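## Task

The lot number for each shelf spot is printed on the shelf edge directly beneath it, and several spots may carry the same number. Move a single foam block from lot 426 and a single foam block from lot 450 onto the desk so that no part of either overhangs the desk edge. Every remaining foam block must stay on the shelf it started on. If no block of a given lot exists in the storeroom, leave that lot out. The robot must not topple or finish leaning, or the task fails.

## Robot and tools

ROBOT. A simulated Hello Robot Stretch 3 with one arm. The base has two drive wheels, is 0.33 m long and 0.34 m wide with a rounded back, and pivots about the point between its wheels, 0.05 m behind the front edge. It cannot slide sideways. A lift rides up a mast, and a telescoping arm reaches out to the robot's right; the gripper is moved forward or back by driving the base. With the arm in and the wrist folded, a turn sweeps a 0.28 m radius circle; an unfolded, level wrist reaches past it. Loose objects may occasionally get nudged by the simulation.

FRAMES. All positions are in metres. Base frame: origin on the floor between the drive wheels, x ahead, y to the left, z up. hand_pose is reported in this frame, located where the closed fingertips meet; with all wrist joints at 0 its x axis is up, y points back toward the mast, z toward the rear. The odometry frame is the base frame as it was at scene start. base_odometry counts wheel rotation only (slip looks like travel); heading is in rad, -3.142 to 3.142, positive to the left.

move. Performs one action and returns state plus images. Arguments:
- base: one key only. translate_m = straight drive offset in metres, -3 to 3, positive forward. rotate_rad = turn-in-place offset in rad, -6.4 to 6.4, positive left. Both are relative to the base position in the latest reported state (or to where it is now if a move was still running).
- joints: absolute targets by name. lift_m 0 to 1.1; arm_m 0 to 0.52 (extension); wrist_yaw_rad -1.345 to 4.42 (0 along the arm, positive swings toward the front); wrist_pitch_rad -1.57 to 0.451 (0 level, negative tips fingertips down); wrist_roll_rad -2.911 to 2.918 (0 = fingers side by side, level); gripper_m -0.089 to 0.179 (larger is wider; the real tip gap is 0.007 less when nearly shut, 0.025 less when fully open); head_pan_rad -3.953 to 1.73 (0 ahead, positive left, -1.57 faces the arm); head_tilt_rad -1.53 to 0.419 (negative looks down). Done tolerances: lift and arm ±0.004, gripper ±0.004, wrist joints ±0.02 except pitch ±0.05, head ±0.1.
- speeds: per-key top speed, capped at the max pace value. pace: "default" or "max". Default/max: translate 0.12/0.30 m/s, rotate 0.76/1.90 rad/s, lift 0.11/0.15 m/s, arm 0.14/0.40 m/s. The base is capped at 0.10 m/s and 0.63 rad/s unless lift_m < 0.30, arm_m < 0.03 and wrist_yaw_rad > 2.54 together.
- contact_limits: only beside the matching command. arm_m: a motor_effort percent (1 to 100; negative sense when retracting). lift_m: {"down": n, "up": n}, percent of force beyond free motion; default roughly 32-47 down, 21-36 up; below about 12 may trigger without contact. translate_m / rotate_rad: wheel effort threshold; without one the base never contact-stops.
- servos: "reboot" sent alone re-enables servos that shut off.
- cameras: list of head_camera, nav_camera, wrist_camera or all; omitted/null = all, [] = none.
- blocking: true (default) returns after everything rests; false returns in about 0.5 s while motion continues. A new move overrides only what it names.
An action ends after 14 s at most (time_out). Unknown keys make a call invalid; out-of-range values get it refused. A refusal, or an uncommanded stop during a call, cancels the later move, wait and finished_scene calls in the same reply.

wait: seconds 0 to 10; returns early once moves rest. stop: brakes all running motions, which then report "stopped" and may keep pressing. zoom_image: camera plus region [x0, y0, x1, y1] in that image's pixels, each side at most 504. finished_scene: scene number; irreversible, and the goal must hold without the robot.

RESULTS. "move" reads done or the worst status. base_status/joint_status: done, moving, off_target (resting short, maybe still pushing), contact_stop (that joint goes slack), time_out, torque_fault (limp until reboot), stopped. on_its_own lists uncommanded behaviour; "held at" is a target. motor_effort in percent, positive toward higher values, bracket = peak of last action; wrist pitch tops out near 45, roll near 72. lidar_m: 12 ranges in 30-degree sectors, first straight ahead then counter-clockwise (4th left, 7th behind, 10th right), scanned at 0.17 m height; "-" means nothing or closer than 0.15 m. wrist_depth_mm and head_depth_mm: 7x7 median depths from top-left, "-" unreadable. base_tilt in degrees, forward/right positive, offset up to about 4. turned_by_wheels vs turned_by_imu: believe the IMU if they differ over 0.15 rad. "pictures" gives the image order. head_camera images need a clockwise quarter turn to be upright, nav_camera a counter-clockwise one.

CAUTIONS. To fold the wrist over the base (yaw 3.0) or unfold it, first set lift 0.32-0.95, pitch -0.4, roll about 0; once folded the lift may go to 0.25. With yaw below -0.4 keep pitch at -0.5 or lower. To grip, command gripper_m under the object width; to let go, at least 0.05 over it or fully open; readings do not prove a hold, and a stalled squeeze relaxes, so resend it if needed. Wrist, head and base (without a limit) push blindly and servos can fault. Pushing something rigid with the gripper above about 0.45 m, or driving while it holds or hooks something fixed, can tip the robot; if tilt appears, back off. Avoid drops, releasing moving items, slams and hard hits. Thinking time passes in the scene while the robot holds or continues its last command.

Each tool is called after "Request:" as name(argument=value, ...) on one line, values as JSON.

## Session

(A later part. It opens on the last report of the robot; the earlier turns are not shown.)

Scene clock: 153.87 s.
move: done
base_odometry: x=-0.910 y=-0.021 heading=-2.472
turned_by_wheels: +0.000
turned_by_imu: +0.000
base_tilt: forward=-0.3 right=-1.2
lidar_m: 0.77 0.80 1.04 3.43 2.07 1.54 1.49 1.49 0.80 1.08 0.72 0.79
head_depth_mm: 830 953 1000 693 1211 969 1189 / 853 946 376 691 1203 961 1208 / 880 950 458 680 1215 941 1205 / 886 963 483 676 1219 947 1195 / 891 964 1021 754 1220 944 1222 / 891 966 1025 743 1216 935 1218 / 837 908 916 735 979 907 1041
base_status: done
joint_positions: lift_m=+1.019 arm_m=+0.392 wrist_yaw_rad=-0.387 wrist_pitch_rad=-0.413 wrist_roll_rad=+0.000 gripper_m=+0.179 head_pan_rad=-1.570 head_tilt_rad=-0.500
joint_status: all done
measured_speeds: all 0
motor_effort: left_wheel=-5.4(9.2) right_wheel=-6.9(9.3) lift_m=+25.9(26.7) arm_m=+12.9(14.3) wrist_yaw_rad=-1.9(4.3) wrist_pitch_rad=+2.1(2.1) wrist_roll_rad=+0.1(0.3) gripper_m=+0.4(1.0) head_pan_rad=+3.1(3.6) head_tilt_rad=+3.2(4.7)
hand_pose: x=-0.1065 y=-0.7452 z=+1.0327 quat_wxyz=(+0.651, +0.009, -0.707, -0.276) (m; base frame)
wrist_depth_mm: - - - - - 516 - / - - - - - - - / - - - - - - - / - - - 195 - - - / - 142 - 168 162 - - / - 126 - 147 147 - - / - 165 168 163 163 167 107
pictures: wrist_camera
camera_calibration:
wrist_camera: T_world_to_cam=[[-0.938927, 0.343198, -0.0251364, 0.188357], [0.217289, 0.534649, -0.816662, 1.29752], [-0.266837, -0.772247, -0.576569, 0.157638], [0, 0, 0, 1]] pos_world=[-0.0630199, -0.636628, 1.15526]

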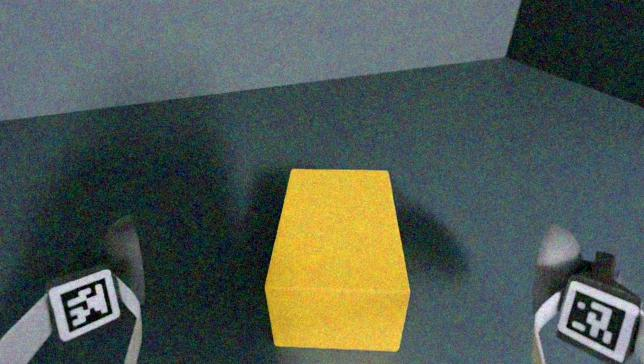

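Request:
move(joints={"gripper_m": 0.03}, cameras=["wrist_camera"])

Request:
move(joints={"lift_m": 1.07}, cameras=["wrist_camera"])

Scene clock: 160.77 s.
move: done
base_odometry: x=-0.910 y=-0.021 heading=-2.472
turned_by_wheels: +0.000
turned_by_imu: +0.000
base_tilt: forward=-0.3 right=-1.2
lidar_m: 0.77 0.80 1.04 3.42 2.07 1.54 1.50 1.50 0.80 1.08 0.72 0.79
head_depth_mm: 827 953 998 694 1215 969 1188 / 853 943 377 727 1211 960 1212 / 883 949 458 684 1214 941 1201 / 891 959 485 676 1215 947 1197 / 888 962 1023 751 1220 942 1226 / 891 962 1026 743 1207 936 1215 / 837 905 920 735 981 905 1044
base_status: not commanded
joint_positions: lift_m=+1.019 arm_m=+0.392 wrist_yaw_rad=-0.387 wrist_pitch_rad=-0.413 wrist_roll_rad=+0.000 gripper_m=+0.031 head_pan_rad=-1.570 head_tilt_rad=-0.500
joint_status: all done
measured_speeds: all 0
motor_effort: left_wheel=-5.6(6.2) right_wheel=-6.6(7.6) lift_m=+29.4(30.1) arm_m=+12.0(12.9) wrist_yaw_rad=-2.0(4.0) wrist_pitch_rad=+1.9(2.1) wrist_roll_rad=-0.1(0.3) gripper_m=-9.5(85.1) head_pan_rad=+3.0(3.5) head_tilt_rad=+3.7(4.4)
hand_pose: x=-0.1065 y=-0.7452 z=+1.0327 quat_wxyz=(+0.651, +0.009, -0.707, -0.276) (m; base frame)
wrist_depth_mm: - - - - - 522 - / - - - - - - - / - - - - - - - / - - - 195 - - - / - - 153 167 156 - - / - - 128 147 128 - - / - 96 165 162 163 166 166
pictures: wrist_camera
camera_calibration:
wrist_camera: T_world_to_cam=[[-0.93889, 0.343292, -0.0252218, 0.188518], [0.217423, 0.534646, -0.816628, 1.29749], [-0.266857, -0.772208, -0.576613, 0.157713], [0, 0, 0, 1]] pos_world=[-0.06302, -0.636628, 1.15526]

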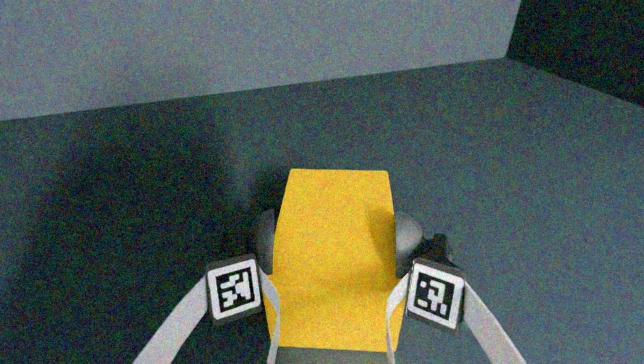

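Scene clock: 162.07 s.
move: done
base_odometry: x=-0.910 y=-0.021 heading=-2.472
turned_by_wheels: +0.000
turned_by_imu: +0.000
base_tilt: forward=-0.3 right=-1.3
lidar_m: 0.77 0.80 1.04 3.42 2.07 1.54 1.49 1.49 0.80 1.08 0.72 0.79
head_depth_mm: 831 921 1038 741 1211 966 1183 / 855 428 1023 733 1208 958 1210 / 881 441 431 726 1214 939 1197 / 887 936 497 762 1216 949 1195 / 890 959 1020 754 1213 943 1224 / 893 963 1021 745 1212 941 1217 / 836 907 915 736 982 903 1040
base_status: not commanded
joint_positions: lift_m=+1.070 arm_m=+0.392 wrist_yaw_rad=-0.387 wrist_pitch_rad=-0.415 wrist_roll_rad=+0.000 gripper_m=+0.031 head_pan_rad=-1.570 head_tilt_rad=-0.500
joint_status: all done
measured_speeds: all 0
motor_effort: left_wheel=-5.7(6.2) right_wheel=-6.5(7.3) lift_m=+29.4(32.8) arm_m=+11.9(12.7) wrist_yaw_rad=-2.8(4.1) wrist_pitch_rad=+2.3(2.3) wrist_roll_rad=+0.0(0.3) gripper_m=-10.0(10.3) head_pan_rad=+2.7(3.4) head_tilt_rad=+3.3(4.0)
hand_pose: x=-0.1065 y=-0.7451 z=+1.0834 quat_wxyz=(+0.651, +0.010, -0.707, -0.276) (m; base frame)
wrist_depth_mm: - - - - - 523 - / - - - - - - - / - - - - - - - / - - - 195 - - - / - - 153 167 156 - - / - - 128 147 128 - - / - - - 159 127 - -
pictures: wrist_camera
camera_calibration:
wrist_camera: T_world_to_cam=[[-0.938896, 0.343275, -0.0252154, 0.189749], [0.217787, 0.535747, -0.815809, 1.33874], [-0.266538, -0.771451, -0.577772, 0.189038], [0, 0, 0, 1]] pos_world=[-0.0630206, -0.63653, 1.20616]

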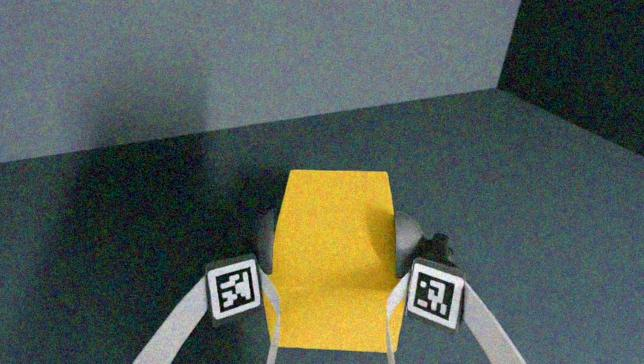

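Request:
move(joints={"arm_m": 0.0}, pace="max", cameras=[])

Request:
move(base={"rotate_rad": 1.983}, joints={"wrist_yaw_rad": 1.57, "lift_m": 0.87}, pace="max", cameras=["nav_camera","wrist_camera"])

Request:
move(base={"translate_m": 0.7}, pace="max", cameras=["nav_camera"])

Scene clock: 183.23 s.
move: done
base_odometry: x=-0.910 y=-0.021 heading=-2.472
turned_by_wheels: +0.000
turned_by_imu: +0.000
base_tilt: forward=-0.3 right=-1.2
lidar_m: 0.77 0.81 1.03 3.42 2.07 1.55 1.49 1.50 0.80 1.08 0.72 0.79
head_depth_mm: 829 948 - - - - - / 853 957 1011 - - - - / 880 960 1014 - - - - / 888 960 1035 761 1230 - - / 887 961 1024 752 1211 943 1229 / 892 962 1022 746 1221 936 1222 / 837 908 916 735 980 904 1044
base_status: not commanded
joint_positions: lift_m=+1.070 arm_m=+0.001 wrist_yaw_rad=-0.388 wrist_pitch_rad=-0.416 wrist_roll_rad=+0.000 gripper_m=+0.031 head_pan_rad=-1.570 head_tilt_rad=-0.500
joint_status: all done
measured_speeds: all 0
motor_effort: left_wheel=-5.9(6.2) right_wheel=-6.7(7.3) lift_m=+25.6(30.0) arm_m=-12.8(13.9) wrist_yaw_rad=-3.6(4.5) wrist_pitch_rad=+2.4(2.6) wrist_roll_rad=+0.0(0.3) gripper_m=-9.6(10.4) head_pan_rad=+2.5(3.3) head_tilt_rad=+2.6(3.5)
hand_pose: x=-0.1064 y=-0.3535 z=+1.0831 quat_wxyz=(+0.651, +0.010, -0.707, -0.277) (m; base frame)
wrist_depth_mm: - - - - - - - / - - - - - - - / - - - - - - - / - - 443 195 203 - - / - - 157 168 156 - - / - - 128 147 128 - - / - - - 163 163 - -
pictures: none
No camera images: "cameras" was empty.

Scene clock: 187.33 s.
move: done
base_odometry: x=-0.910 y=-0.021 heading=-0.490
turned_by_wheels: +1.983
turned_by_imu: +1.951
base_tilt: forward=-0.3 right=-1.2
lidar_m: 2.37 1.60 1.49 1.51 1.02 1.08 0.72 0.82 0.77 0.78 1.02 1.04
head_depth_mm: 608 650 699 754 817 896 980 / 632 677 732 790 860 958 1036 / 657 706 765 833 913 1019 1107 / 686 741 801 880 972 1081 1202 / 717 778 842 924 1031 1156 1263 / 761 824 912 1011 1135 1280 1301 / 812 884 970 1083 1216 1388 1279
base_status: done
joint_positions: lift_m=+0.870 arm_m=+0.001 wrist_yaw_rad=+1.567 wrist_pitch_rad=-0.417 wrist_roll_rad=+0.000 gripper_m=+0.031 head_pan_rad=-1.570 head_tilt_rad=-0.500
joint_status: all done
measured_speeds: all 0
motor_effort: left_wheel=-7.5(12.8) right_wheel=+8.7(12.5) lift_m=+27.4(30.0) arm_m=-7.8(12.6) wrist_yaw_rad=+2.2(8.2) wrist_pitch_rad=+2.6(2.7) wrist_roll_rad=+0.0(0.3) gripper_m=-10.3(10.4) head_pan_rad=+2.4(3.5) head_tilt_rad=+1.9(3.3)
hand_pose: x=+0.2032 y=-0.1465 z=+0.8830 quat_wxyz=(+0.594, +0.592, -0.386, +0.385) (m; base frame)
wrist_depth_mm: - - - - - - - / - - - - - - - / - - - - - - - / - - - 196 - - - / - - 159 168 167 - - / - - 128 147 128 - - / - - - 163 - - -
pictures: nav_camera (sideways), wrist_camera
camera_calibration:
nav_camera: T_world_to_cam=[[0.0173987, -0.4559, 0.889861, -1.115], [-0.999789, -0.0176311, 0.0105152, 0.0426265], [0.0108953, -0.889856, -0.456111, 0.546815], [0, 0, 0, 1]] pos_world=[0.0560594, -0.0209905, 1.24116]
wrist_camera: T_world_to_cam=[[0.03335, -0.999124, -0.0252666, -0.124127], [-0.579813, 0.00125027, -0.814749, 0.870015], [0.814067, 0.0418217, -0.579263, 0.518343], [0, 0, 0, 1]] pos_world=[0.0866191, -0.146784, 1.00596]

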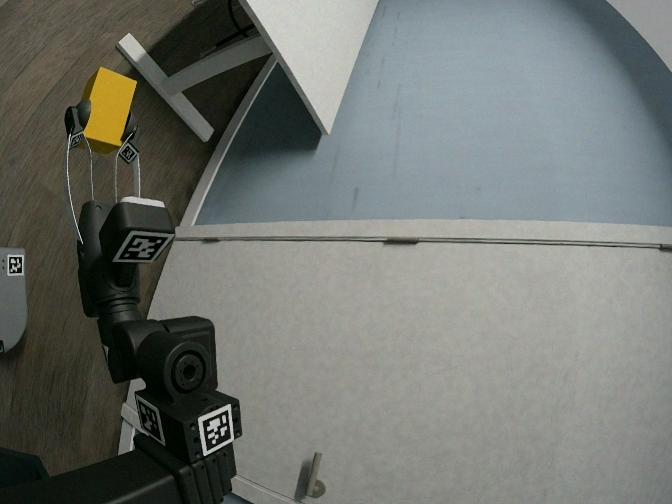

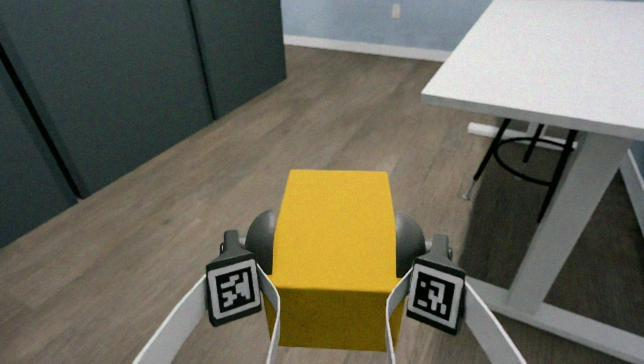

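Scene clock: 195.30 s.
move: done
base_odometry: x=-0.292 y=-0.350 heading=-0.490
turned_by_wheels: +0.000
turned_by_imu: +0.000
base_tilt: forward=-0.3 right=-1.2
lidar_m: 1.92 1.30 1.21 1.23 1.57 1.28 1.42 1.13 1.05 0.69 0.98 1.75
head_depth_mm: 859 913 979 1063 1156 1256 1321 / 887 952 1026 1119 1213 1343 1367 / 930 998 1082 1169 1251 1428 1378 / 969 1041 1133 1207 933 1459 1339 / 1010 1094 1192 1263 926 736 1051 / 1062 1153 1267 1305 919 710 596 / 1112 1220 1331 1293 912 706 577
base_status: done
joint_positions: lift_m=+0.870 arm_m=+0.001 wrist_yaw_rad=+1.567 wrist_pitch_rad=-0.417 wrist_roll_rad=+0.000 gripper_m=+0.031 head_pan_rad=-1.570 head_tilt_rad=-0.500
joint_status: not commanded
measured_speeds: all 0
motor_effort: left_wheel=-0.7(7.6) right_wheel=+9.7(14.1) lift_m=+24.4(27.9) arm_m=-11.3(13.0) wrist_yaw_rad=+2.3(3.2) wrist_pitch_rad=+2.6(2.7) wrist_roll_rad=+0.0(0.3) gripper_m=-9.5(10.4) head_pan_rad=+2.3(3.2) head_tilt_rad=+1.6(3.2)
hand_pose: x=+0.2032 y=-0.1465 z=+0.8830 quat_wxyz=(+0.594, +0.592, -0.386, +0.385) (m; base frame)
wrist_depth_mm: - - - - - - - / - - - - - - - / - - - - - - - / - - - 196 - - - / - - 159 168 167 - - / - - 128 146 128 - - / - - - 163 - - -
pictures: nav_camera (sideways)
camera_calibration:
nav_camera: T_world_to_cam=[[0.0173987, -0.4559, 0.889861, -1.115], [-0.999789, -0.0176311, 0.0105152, 0.0426265], [0.0108953, -0.889856, -0.456111, 0.546815], [0, 0, 0, 1]] pos_world=[0.0560594, -0.0209905, 1.24116]

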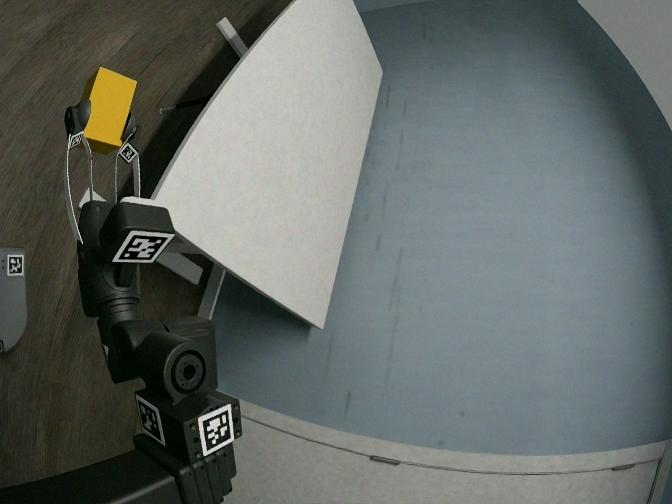

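Request:
move(base={"translate_m": 0.7}, pace="max", cameras=[])

Request:
move(base={"rotate_rad": -0.381}, joints={"wrist_yaw_rad": 0}, pace="max", cameras=["head_camera","nav_camera","wrist_camera"])

Scene clock: 214.07 s.
move: done
base_odometry: x=+0.326 y=-0.680 heading=-0.490
turned_by_wheels: +0.000
turned_by_imu: +0.000
base_tilt: forward=-0.3 right=-1.3
lidar_m: 1.47 1.00 0.93 0.94 1.20 1.89 2.10 1.46 0.90 0.75 1.32 2.37
head_depth_mm: 1092 1171 1247 1314 954 732 1293 / 1132 1219 1313 1351 951 732 1346 / 1180 1273 1371 1352 941 774 1350 / 1232 1328 1429 1326 936 1039 1298 / 1283 1396 1524 1322 930 1450 1304 / 1346 1462 1604 1301 919 1581 1292 / 1413 1548 1693 1295 955 1528 1293
base_status: done
joint_positions: lift_m=+0.870 arm_m=+0.001 wrist_yaw_rad=+1.567 wrist_pitch_rad=-0.417 wrist_roll_rad=+0.000 gripper_m=+0.031 head_pan_rad=-1.570 head_tilt_rad=-0.500
joint_status: not commanded
measured_speeds: all 0
motor_effort: left_wheel=+0.4(8.3) right_wheel=+9.5(13.6) lift_m=+25.8(26.4) arm_m=-8.1(10.6) wrist_yaw_rad=+1.7(3.3) wrist_pitch_rad=+2.7(2.7) wrist_roll_rad=-0.2(0.3) gripper_m=-9.9(10.4) head_pan_rad=+2.3(3.1) head_tilt_rad=+0.3(1.7)
hand_pose: x=+0.2032 y=-0.1465 z=+0.8830 quat_wxyz=(+0.594, +0.592, -0.386, +0.385) (m; base frame)
wrist_depth_mm: - - - - - - - / - - - - - - - / 871 - - - - - - / - - - 195 - - - / - - 159 168 167 - - / - - 128 147 128 - - / - - - 163 - - -
pictures: none
No camera images: "cameras" was empty.

Scene clock: 215.63 s.
move: done
base_odometry: x=+0.326 y=-0.680 heading=-0.871
turned_by_wheels: -0.381
turned_by_imu: -0.375
base_tilt: forward=-0.3 right=-1.2
lidar_m: 2.37 1.26 0.95 0.93 0.97 1.38 1.90 1.82 0.90 0.94 0.75 1.34
head_depth_mm: 1108 1203 1305 1417 959 761 1363 / 1118 1206 1305 1372 949 749 1319 / 1117 1211 1317 1348 943 722 288 / 1123 1218 1315 1338 937 514 283 / 1129 1222 1324 1321 928 742 1266 / 1128 1225 1332 1301 920 760 1262 / 1136 1229 1339 1292 914 781 1261
base_status: done
joint_positions: lift_m=+0.870 arm_m=+0.001 wrist_yaw_rad=+0.002 wrist_pitch_rad=-0.417 wrist_roll_rad=+0.000 gripper_m=+0.031 head_pan_rad=-1.570 head_tilt_rad=-0.500
joint_status: all done
measured_speeds: all 0
motor_effort: left_wheel=+6.6(12.5) right_wheel=-9.5(13.6) lift_m=+26.6(26.6) arm_m=-8.1(8.6) wrist_yaw_rad=-3.1(6.8) wrist_pitch_rad=+2.5(2.7) wrist_roll_rad=+0.2(0.3) gripper_m=-9.6(10.3) head_pan_rad=+1.9(2.7) head_tilt_rad=-0.3(1.1)
hand_pose: x=-0.0210 y=-0.3701 z=+0.8830 quat_wxyz=(+0.692, +0.147, -0.691, -0.146) (m; base frame)
wrist_depth_mm: - - - - - - - / - - - - - - - / - - - - - - - / - - - 196 - - - / - - 153 167 156 - - / - - 128 147 128 - - / - - - 163 969 - -
pictures: head_camera (sideways), nav_camera (sideways), wrist_camera
camera_calibration:
head_camera: T_world_to_cam=[[-0.0466262, 0.43212, -0.90061, 1.18768], [0.997505, -0.0277097, -0.0649379, 0.0780455], [-0.0530166, -0.90139, -0.429749, 0.515209], [0, 0, 0, 1]] pos_world=[0.00484087, -0.0466535, 1.29612]
nav_camera: T_world_to_cam=[[0.0173987, -0.4559, 0.889861, -1.115], [-0.999789, -0.0176311, 0.0105152, 0.0426265], [0.0108953, -0.889856, -0.456111, 0.546815], [0, 0, 0, 1]] pos_world=[0.0560594, -0.0209905, 1.24116]
wrist_camera: T_world_to_cam=[[-0.998911, -0.0392337, -0.0252306, -0.00652957], [-0.00219476, 0.579826, -0.814737, 0.966544], [0.0465945, -0.813795, -0.579281, 0.37745], [0, 0, 0, 1]] pos_world=[-0.0219882, -0.253517, 1.00596]

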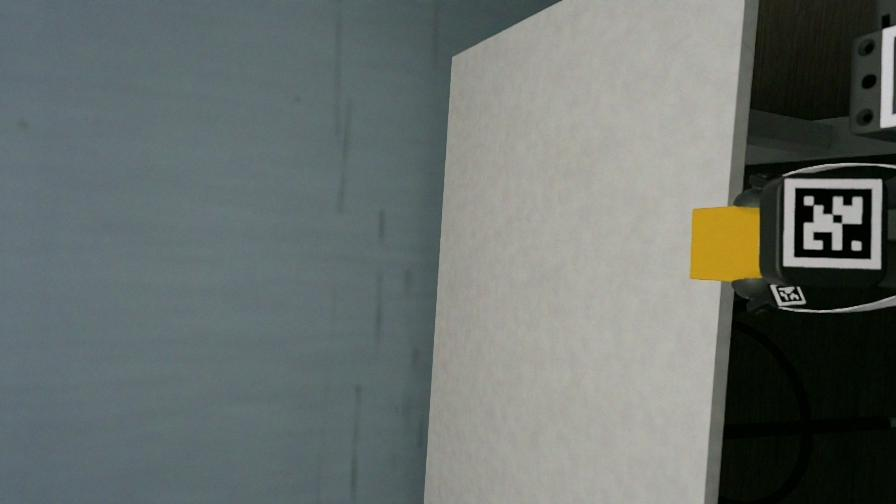

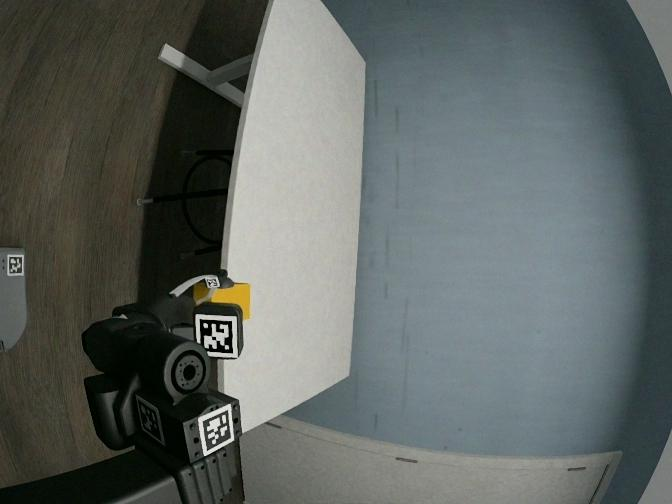

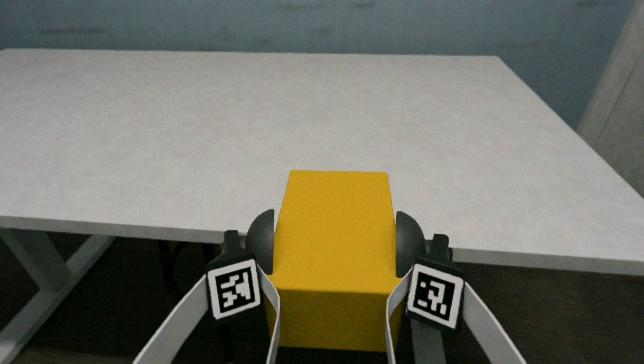

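Request:
move(joints={"arm_m": 0.34}, cameras=[])

Request:
move(joints={"lift_m": 0.765}, cameras=[])

Request:
move(joints={"lift_m": 0.74}, speeds={"lift_m": 0.03}, contact_limits={"lift_m": {"down": 14}}, cameras=["wrist_camera","nav_camera"])

Scene clock: 230.30 s.
move: done
base_odometry: x=+0.326 y=-0.680 heading=-0.871
turned_by_wheels: +0.000
turned_by_imu: +0.000
base_tilt: forward=-0.1 right=-1.3
lidar_m: 2.38 1.26 0.95 0.93 0.97 1.38 1.90 1.82 0.90 0.94 0.75 1.34
head_depth_mm: 1112 1200 1299 1408 956 296 - / 1114 1201 1309 1370 383 706 1258 / 1120 1209 1311 499 488 748 1306 / 1122 1213 1319 1333 571 768 1305 / 1122 1210 1331 1323 929 764 1300 / 1132 1217 1335 1314 919 760 1265 / 1139 1224 1338 1289 912 781 1252
base_status: not commanded
joint_positions: lift_m=+0.870 arm_m=+0.340 wrist_yaw_rad=+0.002 wrist_pitch_rad=-0.417 wrist_roll_rad=+0.000 gripper_m=+0.031 head_pan_rad=-1.570 head_tilt_rad=-0.500
joint_status: all done
measured_speeds: all 0
motor_effort: left_wheel=+6.6(6.9) right_wheel=-9.0(10.7) lift_m=+26.5(27.5) arm_m=+12.2(14.9) wrist_yaw_rad=-1.2(3.8) wrist_pitch_rad=+2.7(2.7) wrist_roll_rad=+0.2(0.3) gripper_m=-10.0(10.4) head_pan_rad=+2.1(2.6) head_tilt_rad=-1.4(1.9)
hand_pose: x=-0.0210 y=-0.7095 z=+0.8830 quat_wxyz=(+0.692, +0.147, -0.691, -0.146) (m; base frame)
wrist_depth_mm: - - - - - - - / - - - - - - - / - - - - - - - / - - - 194 - - - / - - 153 168 156 - - / - - 128 147 128 - - / - - - 159 127 - -
pictures: none
No camera images: "cameras" was empty.

Scene clock: 232.10 s.
move: done
base_odometry: x=+0.326 y=-0.680 heading=-0.871
turned_by_wheels: +0.000
turned_by_imu: +0.000
base_tilt: forward=-0.4 right=-1.3
lidar_m: 2.37 1.26 0.95 0.93 0.97 1.38 1.90 1.82 0.90 0.94 0.75 1.34
head_depth_mm: 1110 1194 1308 1409 957 757 352 / 1115 1203 1308 1376 943 409 341 / 1116 1210 1322 1349 526 699 1305 / 1118 1222 1324 1333 636 717 1308 / 1123 1215 1330 1318 923 764 1296 / 1134 1222 1325 1307 920 761 1259 / 1139 1228 1336 1294 913 783 1256
base_status: not commanded
joint_positions: lift_m=+0.765 arm_m=+0.340 wrist_yaw_rad=+0.002 wrist_pitch_rad=-0.417 wrist_roll_rad=+0.000 gripper_m=+0.031 head_pan_rad=-1.570 head_tilt_rad=-0.500
joint_status: all done
measured_speeds: all 0
motor_effort: left_wheel=+6.7(7.1) right_wheel=-9.8(10.1) lift_m=+23.1(28.3) arm_m=+9.7(13.0) wrist_yaw_rad=-1.9(4.3) wrist_pitch_rad=+2.7(2.7) wrist_roll_rad=+0.1(0.3) gripper_m=-9.5(10.3) head_pan_rad=+1.8(2.5) head_tilt_rad=-1.9(1.9)
hand_pose: x=-0.0210 y=-0.7095 z=+0.7780 quat_wxyz=(+0.692, +0.147, -0.691, -0.146) (m; base frame)
wrist_depth_mm: - - - - - - - / - - - - - - - / - - - - - - - / - - - 196 - - - / - - 153 168 156 - - / - - 128 146 128 - - / - - - 158 127 - -
pictures: none
No camera images: "cameras" was empty.

Scene clock: 233.37 s.
move: done
base_odometry: x=+0.326 y=-0.680 heading=-0.871
turned_by_wheels: +0.000
turned_by_imu: +0.000
base_tilt: forward=-0.3 right=-1.3
lidar_m: 2.37 1.26 0.95 0.93 0.98 1.38 1.90 1.82 0.90 0.94 0.75 1.34
head_depth_mm: 1108 1197 1308 1408 957 758 1294 / 1114 1211 1310 1379 953 446 357 / 1118 1210 1313 1348 556 540 1314 / 1122 1216 1316 1330 790 699 1305 / 1125 1222 1323 1320 928 765 1297 / 1133 1224 1328 1304 921 759 1260 / 1137 1224 1343 1297 916 783 1259
base_status: not commanded
joint_positions: lift_m=+0.740 arm_m=+0.340 wrist_yaw_rad=+0.002 wrist_pitch_rad=-0.396 wrist_roll_rad=+0.000 gripper_m=+0.031 head_pan_rad=-1.570 head_tilt_rad=-0.500
joint_status: all done
measured_speeds: all 0
motor_effort: left_wheel=+6.5(7.1) right_wheel=-9.7(10.1) lift_m=+19.6(25.0) arm_m=+8.0(9.9) wrist_yaw_rad=-2.3(4.0) wrist_pitch_rad=-1.2(2.7) wrist_roll_rad=+0.1(0.3) gripper_m=-9.4(10.4) head_pan_rad=+1.8(2.4) head_tilt_rad=-1.7(2.4)
contact_limits: lift_m down 14 (down: maximum 72; up: maximum 65)
hand_pose: x=-0.0210 y=-0.7121 z=+0.7577 quat_wxyz=(+0.694, +0.140, -0.693, -0.139) (m; base frame)
wrist_depth_mm: - - - - - - - / - - - - - - - / - - - - - - - / - - - 191 - - - / - - 153 163 152 - - / - - 128 143 127 - - / - - 131 154 131 - -
pictures: nav_camera (sideways), wrist_camera
camera_calibration:
nav_camera: T_world_to_cam=[[0.0173987, -0.4559, 0.889861, -1.115], [-0.999789, -0.0176311, 0.0105152, 0.0426265], [0.0108953, -0.889856, -0.456111, 0.546815], [0, 0, 0, 1]] pos_world=[0.0560594, -0.0209905, 1.24116]
wrist_camera: T_world_to_cam=[[-0.998912, -0.0396434, -0.02457, -0.0239963], [-0.00199435, 0.562626, -0.826709, 1.05956], [0.0465973, -0.82576, -0.562093, 0.00496251], [0, 0, 0, 1]] pos_world=[-0.0220883, -0.59299, 0.878148]

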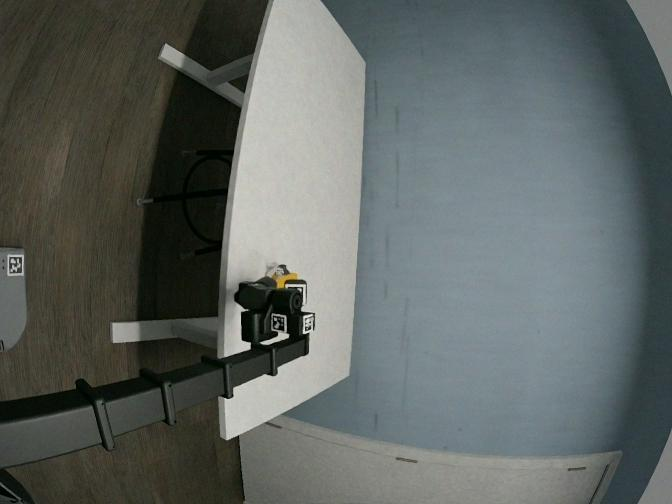

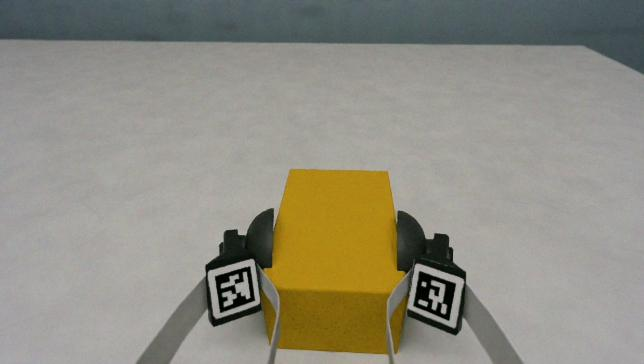

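Request:
move(joints={"gripper_m": 0.179}, cameras=[])

Request:
move(joints={"arm_m": 0.0}, cameras=["nav_camera"])

Request:
move(base={"rotate_rad": -0.046}, joints={"wrist_yaw_rad": 3.0, "wrist_pitch_rad": -0.4, "gripper_m": 0.05}, pace="max", cameras=[])

Request:
move(joints={"lift_m": 0.28, "head_pan_rad": 0.5}, pace="max", cameras=[])

Request:
move(base={"translate_m": 1.84}, pace="max", cameras=["nav_camera"])

Scene clock: 255.97 s.
move: done
base_odometry: x=+0.326 y=-0.680 heading=-0.871
turned_by_wheels: +0.000
turned_by_imu: +0.000
base_tilt: forward=-0.4 right=-1.3
lidar_m: 2.37 1.26 0.95 0.93 0.98 1.38 1.90 1.82 0.90 0.94 0.75 1.34
head_depth_mm: 1114 1199 1302 1416 958 758 1297 / 1115 1206 1312 1369 946 446 358 / 1118 1211 1316 1346 557 540 1309 / 1120 1208 1322 1334 861 694 1305 / 1130 1225 1324 1317 926 765 1299 / 1128 1221 1336 1298 919 759 1258 / 1132 1226 1334 1294 916 781 1260
base_status: not commanded
joint_positions: lift_m=+0.740 arm_m=+0.340 wrist_yaw_rad=+0.002 wrist_pitch_rad=-0.412 wrist_roll_rad=+0.000 gripper_m=+0.179 head_pan_rad=-1.570 head_tilt_rad=-0.500
joint_status: all done
measured_speeds: all 0
motor_effort: left_wheel=+6.3(6.9) right_wheel=-9.4(10.1) lift_m=+29.2(30.2) arm_m=+1.1(3.9) wrist_yaw_rad=-3.3(3.7) wrist_pitch_rad=+1.7(1.8) wrist_roll_rad=+0.1(0.3) gripper_m=+0.9(84.1) head_pan_rad=+1.7(2.4) head_tilt_rad=-1.9(2.7)
contact_limits: lift_m down 14 (down: maximum 72; up: maximum 65)
hand_pose: x=-0.0210 y=-0.7102 z=+0.7541 quat_wxyz=(+0.693, +0.146, -0.692, -0.144) (m; base frame)
wrist_depth_mm: - - - - - - - / - - - - - - - / - - - - - - - / - - - 183 - - - / - 142 - 157 151 - - / - 126 - 142 - - - / - - - 156 - - 105
pictures: none
No camera images: "cameras" was empty.

Scene clock: 259.67 s.
move: done
base_odometry: x=+0.326 y=-0.680 heading=-0.871
turned_by_wheels: +0.000
turned_by_imu: +0.000
base_tilt: forward=-0.4 right=-1.2
lidar_m: 2.38 1.26 0.95 0.93 0.98 1.38 1.89 1.82 0.90 0.94 0.75 1.34
head_depth_mm: 1108 1199 1302 1407 957 756 1321 / 1121 1210 1315 1374 948 753 1254 / 1121 1205 1323 1348 945 746 1316 / 1124 1212 1319 1335 901 769 1309 / 1125 1213 1320 1320 923 764 1296 / 1132 1219 1330 1303 918 760 1257 / 1137 1227 1336 1290 916 778 1256
base_status: not commanded
joint_positions: lift_m=+0.740 arm_m=+0.001 wrist_yaw_rad=+0.002 wrist_pitch_rad=-0.412 wrist_roll_rad=+0.000 gripper_m=+0.179 head_pan_rad=-1.570 head_tilt_rad=-0.500
joint_status: all done
measured_speeds: all 0
motor_effort: left_wheel=+6.3(6.9) right_wheel=-10.1(10.3) lift_m=+24.5(29.9) arm_m=-11.9(14.8) wrist_yaw_rad=-2.5(3.9) wrist_pitch_rad=+1.8(1.9) wrist_roll_rad=-0.1(0.5) gripper_m=+0.7(1.1) head_pan_rad=+1.6(2.4) head_tilt_rad=-2.2(3.1)
contact_limits: lift_m down 14 (down: maximum 72; up: maximum 65)
hand_pose: x=-0.0210 y=-0.3707 z=+0.7540 quat_wxyz=(+0.693, +0.146, -0.692, -0.144) (m; base frame)
wrist_depth_mm: - - - - - - - / - - - - - - - / - - - - - - - / - - - - - - - / - - - - - - - / 123 144 - - - - - / 901 901 925 924 927 895 105
pictures: nav_camera (sideways)
camera_calibration:
nav_camera: T_world_to_cam=[[0.0173987, -0.4559, 0.889861, -1.115], [-0.999789, -0.0176311, 0.0105152, 0.0426265], [0.0108953, -0.889856, -0.456111, 0.546815], [0, 0, 0, 1]] pos_world=[0.0560594, -0.0209905, 1.24116]

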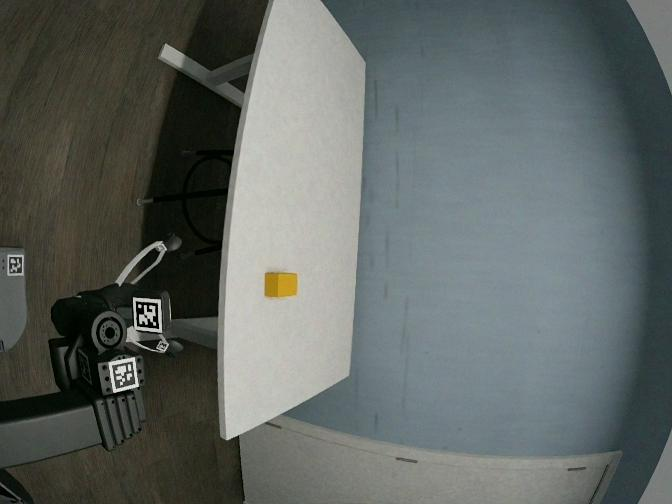

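Scene clock: 261.50 s.
move: done
base_odometry: x=+0.326 y=-0.680 heading=-0.916
turned_by_wheels: -0.046
turned_by_imu: -0.045
base_tilt: forward=-0.4 right=-1.3
lidar_m: 2.38 1.32 0.96 0.93 0.96 1.32 1.89 1.91 0.90 0.90 0.75 1.32
head_depth_mm: 1128 1215 1321 1462 956 760 1323 / 1123 1213 1320 1371 952 752 1316 / 1118 1217 1318 1349 945 746 1277 / 1121 1209 1316 1337 935 771 1298 / 1122 1212 1325 1326 926 766 1301 / 1117 1207 1318 1308 918 757 1270 / 1117 1212 1319 1294 913 756 1258
base_status: done
joint_positions: lift_m=+0.740 arm_m=+0.001 wrist_yaw_rad=+2.997 wrist_pitch_rad=-0.412 wrist_roll_rad=+0.000 gripper_m=+0.050 head_pan_rad=-1.570 head_tilt_rad=-0.500
joint_status: all done
measured_speeds: all 0
motor_effort: left_wheel=+6.6(10.6) right_wheel=-10.6(12.9) lift_m=+25.4(26.0) arm_m=-10.3(12.4) wrist_yaw_rad=+3.2(5.8) wrist_pitch_rad=+1.8(4.1) wrist_roll_rad=+0.1(0.3) gripper_m=+0.5(82.7) head_pan_rad=+1.8(2.3) head_tilt_rad=-2.5(3.3)
contact_limits: lift_m down 14 (down: maximum 72; up: maximum 65)
hand_pose: x=+0.0112 y=+0.0772 z=+0.7540 quat_wxyz=(+0.195, +0.700, +0.095, +0.680) (m; base frame)
wrist_depth_mm: - 137 - - - - - / - 147 157 - - - - / - 161 - - - - - / - 186 - - - - - / - - 197 - - - - / - - 127 - 125 - - / 931 99 277 920 905 906 917
pictures: none
No camera images: "cameras" was empty.

Scene clock: 265.37 s.
move: done
base_odometry: x=+0.326 y=-0.680 heading=-0.916
turned_by_wheels: +0.000
turned_by_imu: +0.000
base_tilt: forward=-0.3 right=-1.2
lidar_m: 2.37 1.32 0.96 0.93 0.96 1.32 1.90 1.90 0.90 0.90 0.75 1.32
head_depth_mm: 1941 2070 2224 2399 2117 1629 1323 / 2034 2193 2320 2522 2107 1629 1317 / 2124 2283 2481 2658 2077 1607 1308 / 2244 2421 2599 2774 2058 1589 1298 / 2294 2488 2677 2615 1907 1592 1301 / 1191 1273 1359 1477 1600 1582 1299 / 1054 1113 1181 1261 1346 1444 1289
base_status: not commanded
joint_positions: lift_m=+0.280 arm_m=+0.001 wrist_yaw_rad=+2.997 wrist_pitch_rad=-0.414 wrist_roll_rad=+0.000 gripper_m=+0.050 head_pan_rad=+0.501 head_tilt_rad=-0.500
joint_status: all done
measured_speeds: all 0
motor_effort: left_wheel=+6.8(7.1) right_wheel=-10.6(10.7) lift_m=+26.2(28.8) arm_m=-7.6(11.0) wrist_yaw_rad=+1.3(3.5) wrist_pitch_rad=+2.1(2.2) wrist_roll_rad=+0.0(0.3) gripper_m=+0.4(0.8) head_pan_rad=-3.3(6.3) head_tilt_rad=-3.0(3.8)
hand_pose: x=+0.0111 y=+0.0770 z=+0.2936 quat_wxyz=(+0.195, +0.700, +0.095, +0.680) (m; base frame)
wrist_depth_mm: - 137 - - - - - / - 148 157 - - - - / 881 161 857 905 885 877 880 / 725 186 662 713 710 706 697 / 604 574 198 584 586 583 575 / 511 505 127 308 125 495 498 / 434 99 262 270 426 438 430
pictures: none
No camera images: "cameras" was empty.

Scene clock: 272.93 s.
move: done
base_odometry: x=+1.446 y=-2.139 heading=-0.916
turned_by_wheels: +0.000
turned_by_imu: +0.001
base_tilt: forward=-0.2 right=-1.2
lidar_m: 0.55 0.57 0.78 2.16 1.16 1.32 3.62 1.92 1.22 1.36 0.78 0.57
head_depth_mm: 426 454 487 524 567 619 681 / 447 477 514 555 605 662 738 / 469 503 543 592 647 717 801 / 493 531 577 631 696 776 872 / 519 564 613 678 753 844 965 / 552 600 659 730 814 929 1072 / 587 643 707 793 895 1035 1193
base_status: done
joint_positions: lift_m=+0.280 arm_m=+0.001 wrist_yaw_rad=+2.998 wrist_pitch_rad=-0.414 wrist_roll_rad=+0.000 gripper_m=+0.050 head_pan_rad=+0.500 head_tilt_rad=-0.500
joint_status: not commanded
measured_speeds: all 0
motor_effort: left_wheel=+5.0(13.4) right_wheel=+1.7(13.8) lift_m=+24.8(29.5) arm_m=-2.4(8.0) wrist_yaw_rad=+1.8(3.0) wrist_pitch_rad=+2.2(2.2) wrist_roll_rad=+0.0(0.5) gripper_m=+0.3(1.3) head_pan_rad=-2.7(3.8) head_tilt_rad=-4.0(4.8)
hand_pose: x=+0.0110 y=+0.0770 z=+0.2936 quat_wxyz=(+0.195, +0.700, +0.095, +0.680) (m; base frame)
wrist_depth_mm: - 137 - - - - - / - 147 - - - - - / 887 161 858 911 898 844 - / 721 186 666 717 707 707 672 / 601 581 198 583 581 574 574 / 510 512 127 310 126 496 495 / 435 99 261 270 425 433 431
pictures: nav_camera (sideways)
camera_calibration:
nav_camera: T_world_to_cam=[[0.391984, 0.233451, 0.889859, -1.11733], [0.493954, -0.869424, 0.0105027, 0.0334805], [0.776117, 0.435433, -0.456115, 0.542066], [0, 0, 0, 1]] pos_world=[0.000729733, 0.0539167, 1.24116]

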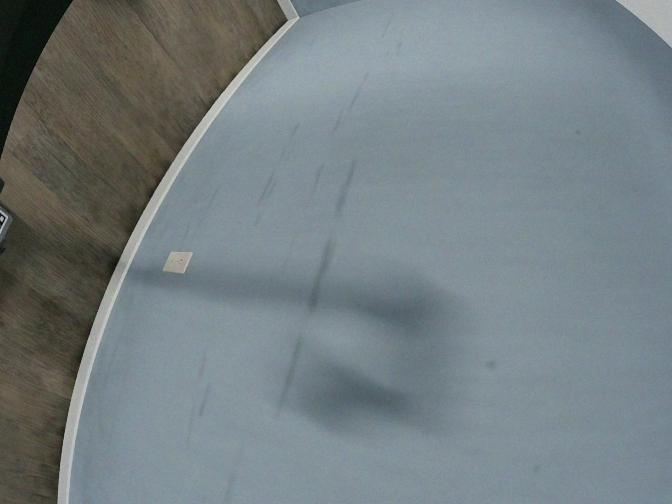

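Request:
move(base={"rotate_rad": 1.603}, pace="max", cameras=[])

Request:
move(base={"translate_m": 1.67}, pace="max", cameras=[])

Request:
move(base={"rotate_rad": -1.603}, joints={"head_pan_rad": -1.9, "head_tilt_rad": -0.5}, pace="max", cameras=["nav_camera","head_camera"])

Scene clock: 286.17 s.
move: done
base_odometry: x=+1.446 y=-2.139 heading=+0.686
turned_by_wheels: +1.603
turned_by_imu: +1.571
base_tilt: forward=-0.3 right=-1.1
lidar_m: 2.25 1.04 1.33 3.71 1.90 1.22 1.36 0.78 0.57 0.55 0.58 0.80
head_depth_mm: 1952 2082 2233 2406 2112 1625 1324 / 1988 2165 2360 2527 2096 1612 1317 / 948 1060 1208 1389 1655 1605 1307 / 861 929 1022 1126 1257 1420 1307 / 912 984 1074 1177 1312 1452 1297 / 969 1052 1159 1278 1444 1537 1294 / 1025 1131 1242 1391 1560 1573 1291
base_status: done
joint_positions: lift_m=+0.280 arm_m=+0.001 wrist_yaw_rad=+2.998 wrist_pitch_rad=-0.414 wrist_roll_rad=+0.000 gripper_m=+0.050 head_pan_rad=+0.500 head_tilt_rad=-0.500
joint_status: not commanded
measured_speeds: all 0
motor_effort: left_wheel=-6.3(14.4) right_wheel=+7.1(14.2) lift_m=+26.1(26.1) arm_m=-9.5(9.5) wrist_yaw_rad=+2.3(3.0) wrist_pitch_rad=+2.1(2.2) wrist_roll_rad=+0.2(0.3) gripper_m=-0.2(0.7) head_pan_rad=-2.3(3.2) head_tilt_rad=-3.9(5.0)
hand_pose: x=+0.0110 y=+0.0770 z=+0.2936 quat_wxyz=(+0.195, +0.700, +0.095, +0.680) (m; base frame)
wrist_depth_mm: - 137 - - - - - / - 148 - - - - - / 883 161 864 914 895 873 869 / 732 186 662 712 699 703 697 / 600 580 198 588 582 579 579 / 515 507 127 310 125 497 495 / 436 99 261 270 422 433 431
pictures: none
No camera images: "cameras" was empty.

Scene clock: 293.13 s.
move: done
base_odometry: x=+2.738 y=-1.081 heading=+0.686
turned_by_wheels: +0.000
turned_by_imu: +0.002
base_tilt: forward=-0.2 right=-1.3
lidar_m: 0.73 0.76 1.05 1.34 0.56 0.64 2.14 0.80 0.60 0.57 0.60 0.76
head_depth_mm: 581 618 661 712 772 842 925 / 607 652 698 758 824 901 996 / 640 686 741 804 883 975 1089 / 675 726 789 862 950 1058 1195 / 714 773 840 931 1032 1161 1236 / 757 824 905 1001 1125 1277 1295 / 807 886 975 1090 1240 1421 1287
base_status: done
joint_positions: lift_m=+0.280 arm_m=+0.001 wrist_yaw_rad=+2.998 wrist_pitch_rad=-0.414 wrist_roll_rad=+0.000 gripper_m=+0.050 head_pan_rad=+0.500 head_tilt_rad=-0.500
joint_status: not commanded
measured_speeds: all 0
motor_effort: left_wheel=-1.6(10.1) right_wheel=+8.6(17.4) lift_m=+27.0(28.0) arm_m=-7.5(13.1) wrist_yaw_rad=+1.7(2.9) wrist_pitch_rad=+2.1(2.3) wrist_roll_rad=+0.2(0.3) gripper_m=+0.6(0.9) head_pan_rad=-1.9(3.1) head_tilt_rad=-2.1(4.6)
hand_pose: x=+0.0110 y=+0.0770 z=+0.2936 quat_wxyz=(+0.195, +0.700, +0.095, +0.680) (m; base frame)
wrist_depth_mm: - 137 - - - - - / - 148 - - - - - / - 161 861 920 893 883 845 / - 178 654 710 701 710 693 / 586 568 198 586 583 579 582 / 514 508 127 309 125 495 491 / 434 99 261 268 424 432 430
pictures: none
No camera images: "cameras" was empty.

Scene clock: 295.53 s.
move: done
base_odometry: x=+2.738 y=-1.081 heading=-0.916
turned_by_wheels: -1.603
turned_by_imu: -1.572
base_tilt: forward=-0.4 right=-1.3
lidar_m: 0.57 0.60 0.76 0.73 0.76 1.04 1.34 0.52 0.63 2.23 0.81 0.60
head_depth_mm: 608 627 649 670 695 723 753 / 2823 3003 769 804 839 879 920 / 2737 2979 3072 2971 2080 1517 1199 / 2642 2893 2975 2859 2063 1593 1302 / 2625 2788 3006 2927 2053 1586 1300 / 2519 2650 2960 2888 2040 1575 1295 / 2426 2574 2806 2887 2050 1579 1291
base_status: done
joint_positions: lift_m=+0.280 arm_m=+0.001 wrist_yaw_rad=+2.998 wrist_pitch_rad=-0.414 wrist_roll_rad=+0.000 gripper_m=+0.050 head_pan_rad=-1.908 head_tilt_rad=-0.500
joint_status: all done
measured_speeds: translate_m=+0.000 rotate_rad=+0.000 lift_m=+0.000 arm_m=+0.000 wrist_yaw_rad=+0.000 wrist_pitch_rad=+0.000 wrist_roll_rad=+0.000 head_pan_rad=+0.024 head_tilt_rad=+0.000
motor_effort: left_wheel=+5.2(15.4) right_wheel=-8.6(14.9) lift_m=+28.1(28.8) arm_m=-11.4(12.6) wrist_yaw_rad=+2.7(2.8) wrist_pitch_rad=+2.2(2.2) wrist_roll_rad=+0.1(0.3) gripper_m=+0.4(0.9) head_pan_rad=+3.0(5.8) head_tilt_rad=-2.2(4.4)
hand_pose: x=+0.0110 y=+0.0770 z=+0.2936 quat_wxyz=(+0.195, +0.700, +0.095, +0.680) (m; base frame)
wrist_depth_mm: - 137 - - - - - / - 148 - - - - - / - 161 172 825 844 833 - / 740 186 662 712 701 697 675 / 604 577 198 588 583 581 576 / 511 509 127 308 125 494 494 / 433 99 261 270 423 432 430
pictures: head_camera (sideways), nav_camera (sideways)
camera_calibration:
head_camera: T_world_to_cam=[[0.099534, 0.423461, -0.90043, 1.18659], [0.931812, -0.357087, -0.0649307, 0.0784555], [-0.349027, -0.832568, -0.430128, 0.517474], [0, 0, 0, 1]] pos_world=[-0.0105994, -0.0436272, 1.29611]
nav_camera: T_world_to_cam=[[-0.134993, -0.436183, 0.889675, -1.11383], [-0.948982, 0.315154, 0.01052, 0.0423034], [-0.284974, -0.842865, -0.456473, 0.549099], [0, 0, 0, 1]] pos_world=[0.0462643, -0.0363515, 1.24115]

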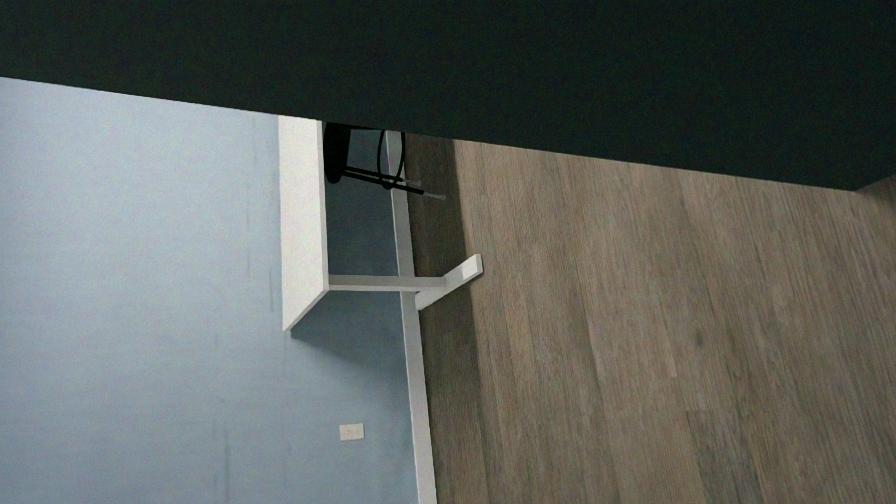

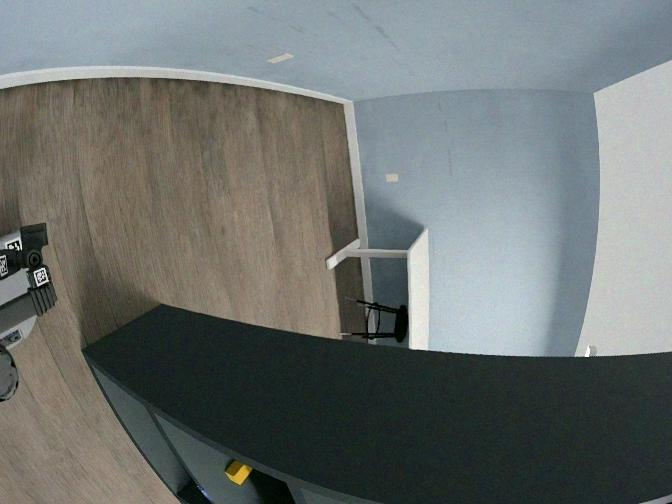

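Request:
move(base={"rotate_rad": -0.27}, joints={"head_pan_rad": -1.57}, cameras=[])

Request:
move(base={"translate_m": -0.95}, cameras=[])

Request:
move(base={"rotate_rad": 0.27}, joints={"head_pan_rad": -1.9}, pace="max", cameras=["nav_camera","head_camera"])

Scene clock: 308.63 s.
move: done
base_odometry: x=+2.738 y=-1.081 heading=-1.186
turned_by_wheels: -0.270
turned_by_imu: -0.265
base_tilt: forward=-0.2 right=-1.3
lidar_m: 0.57 0.58 0.66 0.73 0.74 0.85 1.47 0.55 0.52 2.68 1.16 0.67
head_depth_mm: 2759 713 725 746 769 786 813 / 2734 2994 3125 2867 967 984 1023 / 2642 2890 3057 2959 2102 1605 1313 / 2599 2783 2934 2841 2085 1611 1304 / 2528 2725 2976 2937 2059 1597 1293 / 2481 2661 2865 2854 2051 1578 1291 / 2393 2573 2784 2889 2021 1570 1291
base_status: done
joint_positions: lift_m=+0.280 arm_m=+0.001 wrist_yaw_rad=+2.998 wrist_pitch_rad=-0.414 wrist_roll_rad=+0.000 gripper_m=+0.050 head_pan_rad=-1.560 head_tilt_rad=-0.500
joint_status: all done
measured_speeds: translate_m=+0.000 rotate_rad=+0.000 lift_m=+0.000 arm_m=+0.000 wrist_yaw_rad=+0.000 wrist_pitch_rad=+0.000 wrist_roll_rad=+0.000 head_pan_rad=-0.024 head_tilt_rad=+0.000
motor_effort: left_wheel=+8.1(11.6) right_wheel=-10.4(14.0) lift_m=+29.9(30.0) arm_m=-9.1(9.9) wrist_yaw_rad=+2.1(3.1) wrist_pitch_rad=+2.1(2.3) wrist_roll_rad=-0.1(0.3) gripper_m=+0.7(0.8) head_pan_rad=-2.4(6.4) head_tilt_rad=-1.9(2.1)
hand_pose: x=+0.0110 y=+0.0770 z=+0.2936 quat_wxyz=(+0.195, +0.700, +0.095, +0.680) (m; base frame)
wrist_depth_mm: - 137 - - - - - / - 147 - - - - - / - 161 173 842 847 - - / 707 183 660 714 708 687 - / 604 579 198 590 582 585 563 / 518 512 127 311 125 500 490 / 435 99 260 271 425 431 430
pictures: none
No camera images: "cameras" was empty.

Scene clock: 317.83 s.
move: done
base_odometry: x=+2.381 y=-0.201 heading=-1.186
turned_by_wheels: +0.000
turned_by_imu: -0.001
base_tilt: forward=-0.2 right=-1.1
lidar_m: 1.48 0.99 0.56 0.49 0.49 0.56 0.97 1.44 0.66 0.81 0.86 0.68
head_depth_mm: 606 638 653 658 723 814 1160 / 718 770 796 731 844 874 926 / 847 910 968 721 1101 957 1100 / 824 895 964 715 1133 951 837 / 805 868 935 708 1123 940 812 / 782 842 913 637 1083 910 787 / 761 816 888 629 1071 934 763
base_status: done
joint_positions: lift_m=+0.280 arm_m=+0.001 wrist_yaw_rad=+2.998 wrist_pitch_rad=-0.414 wrist_roll_rad=+0.000 gripper_m=+0.050 head_pan_rad=-1.570 head_tilt_rad=-0.500
joint_status: not commanded
measured_speeds: all 0
motor_effort: left_wheel=-3.8(10.0) right_wheel=-10.3(16.1) lift_m=+24.1(30.2) arm_m=-5.7(9.3) wrist_yaw_rad=+1.1(3.1) wrist_pitch_rad=+2.1(2.3) wrist_roll_rad=+0.1(0.3) gripper_m=+0.2(0.9) head_pan_rad=-3.0(3.8) head_tilt_rad=+0.3(2.4)
hand_pose: x=+0.0110 y=+0.0770 z=+0.2936 quat_wxyz=(+0.195, +0.700, +0.095, +0.680) (m; base frame)
wrist_depth_mm: 395 137 474 518 - - - / 431 148 521 541 - - - / 463 162 171 - - 808 825 / 498 187 188 647 679 695 690 / 526 546 198 588 589 577 581 / 507 513 127 309 125 498 494 / 435 99 260 269 423 430 429
pictures: none
No camera images: "cameras" was empty.

Scene clock: 318.90 s.
move: done
base_odometry: x=+2.381 y=-0.201 heading=-0.916
turned_by_wheels: +0.270
turned_by_imu: +0.265
base_tilt: forward=-0.4 right=-1.2
lidar_m: 1.48 0.69 0.50 0.49 0.50 0.69 1.92 1.38 0.66 0.97 0.67 1.54
head_depth_mm: 550 570 608 671 767 940 1251 / 632 675 702 689 767 849 958 / 740 829 870 725 952 925 1034 / 844 917 987 718 1147 949 1133 / 813 885 946 708 1123 943 836 / 789 851 922 699 1077 939 787 / 765 823 886 621 1054 933 763
base_status: done
joint_positions: lift_m=+0.280 arm_m=+0.001 wrist_yaw_rad=+2.998 wrist_pitch_rad=-0.414 wrist_roll_rad=+0.000 gripper_m=+0.050 head_pan_rad=-1.911 head_tilt_rad=-0.500
joint_status: all done
measured_speeds: all 0
motor_effort: left_wheel=-6.4(14.1) right_wheel=+8.7(13.3) lift_m=+23.8(24.7) arm_m=-6.4(6.6) wrist_yaw_rad=+1.9(2.2) wrist_pitch_rad=+2.1(2.2) wrist_roll_rad=+0.0(0.3) gripper_m=+0.4(0.7) head_pan_rad=+1.8(5.5) head_tilt_rad=+0.4(1.4)
hand_pose: x=+0.0110 y=+0.0770 z=+0.2936 quat_wxyz=(+0.195, +0.700, +0.095, +0.680) (m; base frame)
wrist_depth_mm: 452 137 477 487 506 518 527 / 496 147 512 531 538 544 - / 526 161 171 - - - - / - 179 187 - - 647 670 / 585 565 198 584 585 583 573 / 514 508 127 309 126 494 495 / 436 99 261 270 423 432 432
pictures: head_camera (sideways), nav_camera (sideways)
camera_calibration:
head_camera: T_world_to_cam=[[0.10086, 0.423177, -0.900416, 1.18654], [0.930716, -0.359937, -0.0649089, 0.0784241], [-0.351561, -0.831484, -0.430161, 0.517583], [0, 0, 0, 1]] pos_world=[-0.0107033, -0.0435271, 1.29611]
nav_camera: T_world_to_cam=[[-0.13634, -0.435793, 0.889661, -1.11384], [-0.947997, 0.318103, 0.01054, 0.0422929], [-0.287597, -0.841959, -0.456501, 0.549096], [0, 0, 0, 1]] pos_world=[0.0461513, -0.0365395, 1.24115]

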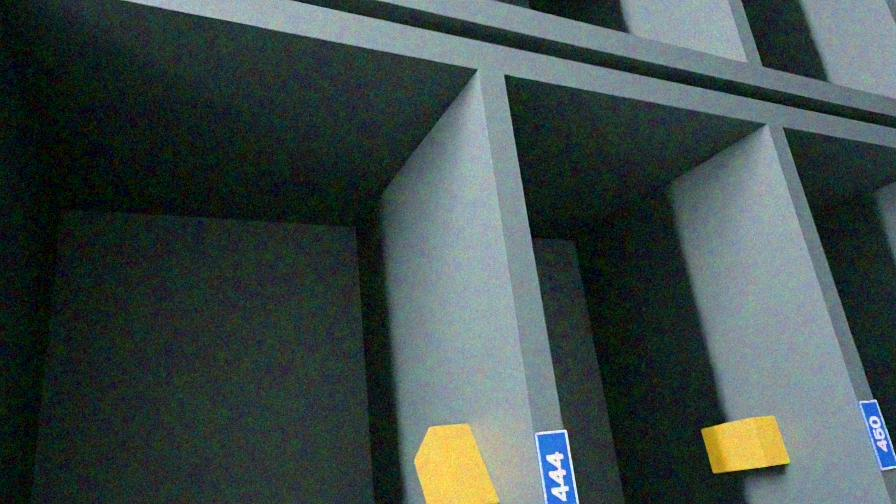

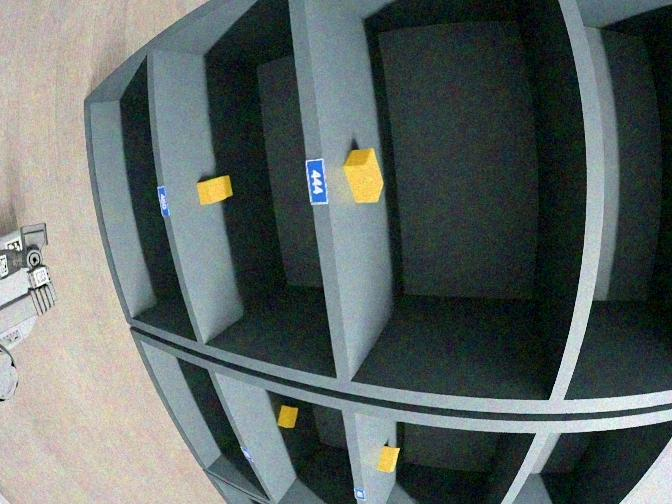

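Request:
zoom_image(camera="head_camera", region=[850, 400, 896, 470])

Request:
move(joints={"head_pan_rad": -1.57, "head_tilt_rad": -0.65}, cameras=["head_camera"])

Scaled by 7.200 from the camera's 896x504 image, which has a finer 1280x720 frame.

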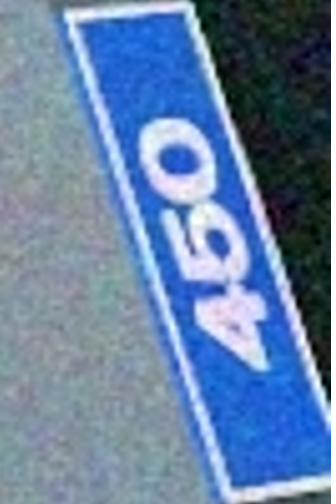

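Scene clock: 323.80 s.
move: done
base_odometry: x=+2.381 y=-0.201 heading=-0.916
turned_by_wheels: +0.000
turned_by_imu: +0.000
base_tilt: forward=-0.3 right=-1.3
lidar_m: 1.48 0.69 0.50 0.49 0.50 0.69 1.91 1.38 0.66 0.97 0.67 1.54
head_depth_mm: 789 873 808 612 1023 873 1085 / 791 878 797 635 1049 897 1143 / 789 876 787 628 1039 891 1134 / 793 878 663 621 1036 883 1125 / 792 876 766 612 1026 881 1126 / 791 878 754 608 1020 875 1115 / 793 882 745 603 1012 870 1111
base_status: not commanded
joint_positions: lift_m=+0.280 arm_m=+0.001 wrist_yaw_rad=+2.998 wrist_pitch_rad=-0.414 wrist_roll_rad=+0.000 gripper_m=+0.050 head_pan_rad=-1.559 head_tilt_rad=-0.649
joint_status: all done
measured_speeds: all 0
motor_effort: left_wheel=-6.4(7.1) right_wheel=+8.4(8.9) lift_m=+24.8(25.3) arm_m=-7.1(7.6) wrist_yaw_rad=+2.7(2.7) wrist_pitch_rad=+2.1(2.2) wrist_roll_rad=+0.2(0.3) gripper_m=+0.2(0.7) head_pan_rad=+2.0(5.3) head_tilt_rad=-4.9(8.7)
hand_pose: x=+0.0110 y=+0.0770 z=+0.2936 quat_wxyz=(+0.195, +0.700, +0.095, +0.680) (m; base frame)
wrist_depth_mm: 457 137 473 489 504 518 522 / 495 147 513 531 537 549 - / 531 161 170 - - - - / - 178 187 - - 644 661 / 584 561 198 593 577 581 577 / 511 509 127 310 125 495 494 / 434 99 262 269 424 432 435
pictures: head_camera (sideways)
camera_calibration:
head_camera: T_world_to_cam=[[-0.0528115, 0.560531, -0.826448, 1.09099], [0.99763, -0.00693658, -0.0684551, 0.0825951], [-0.0441039, -0.828104, -0.558837, 0.683151], [0, 0, 0, 1]] pos_world=[0.00534737, -0.0452431, 1.28907]

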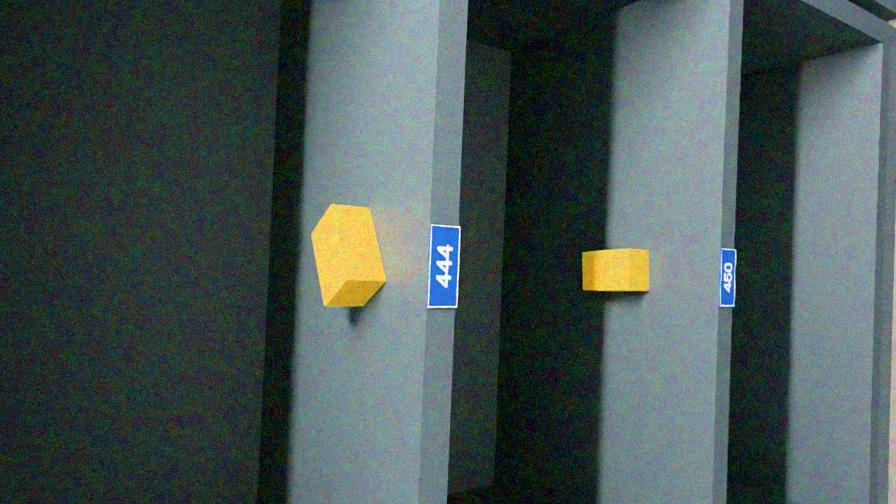

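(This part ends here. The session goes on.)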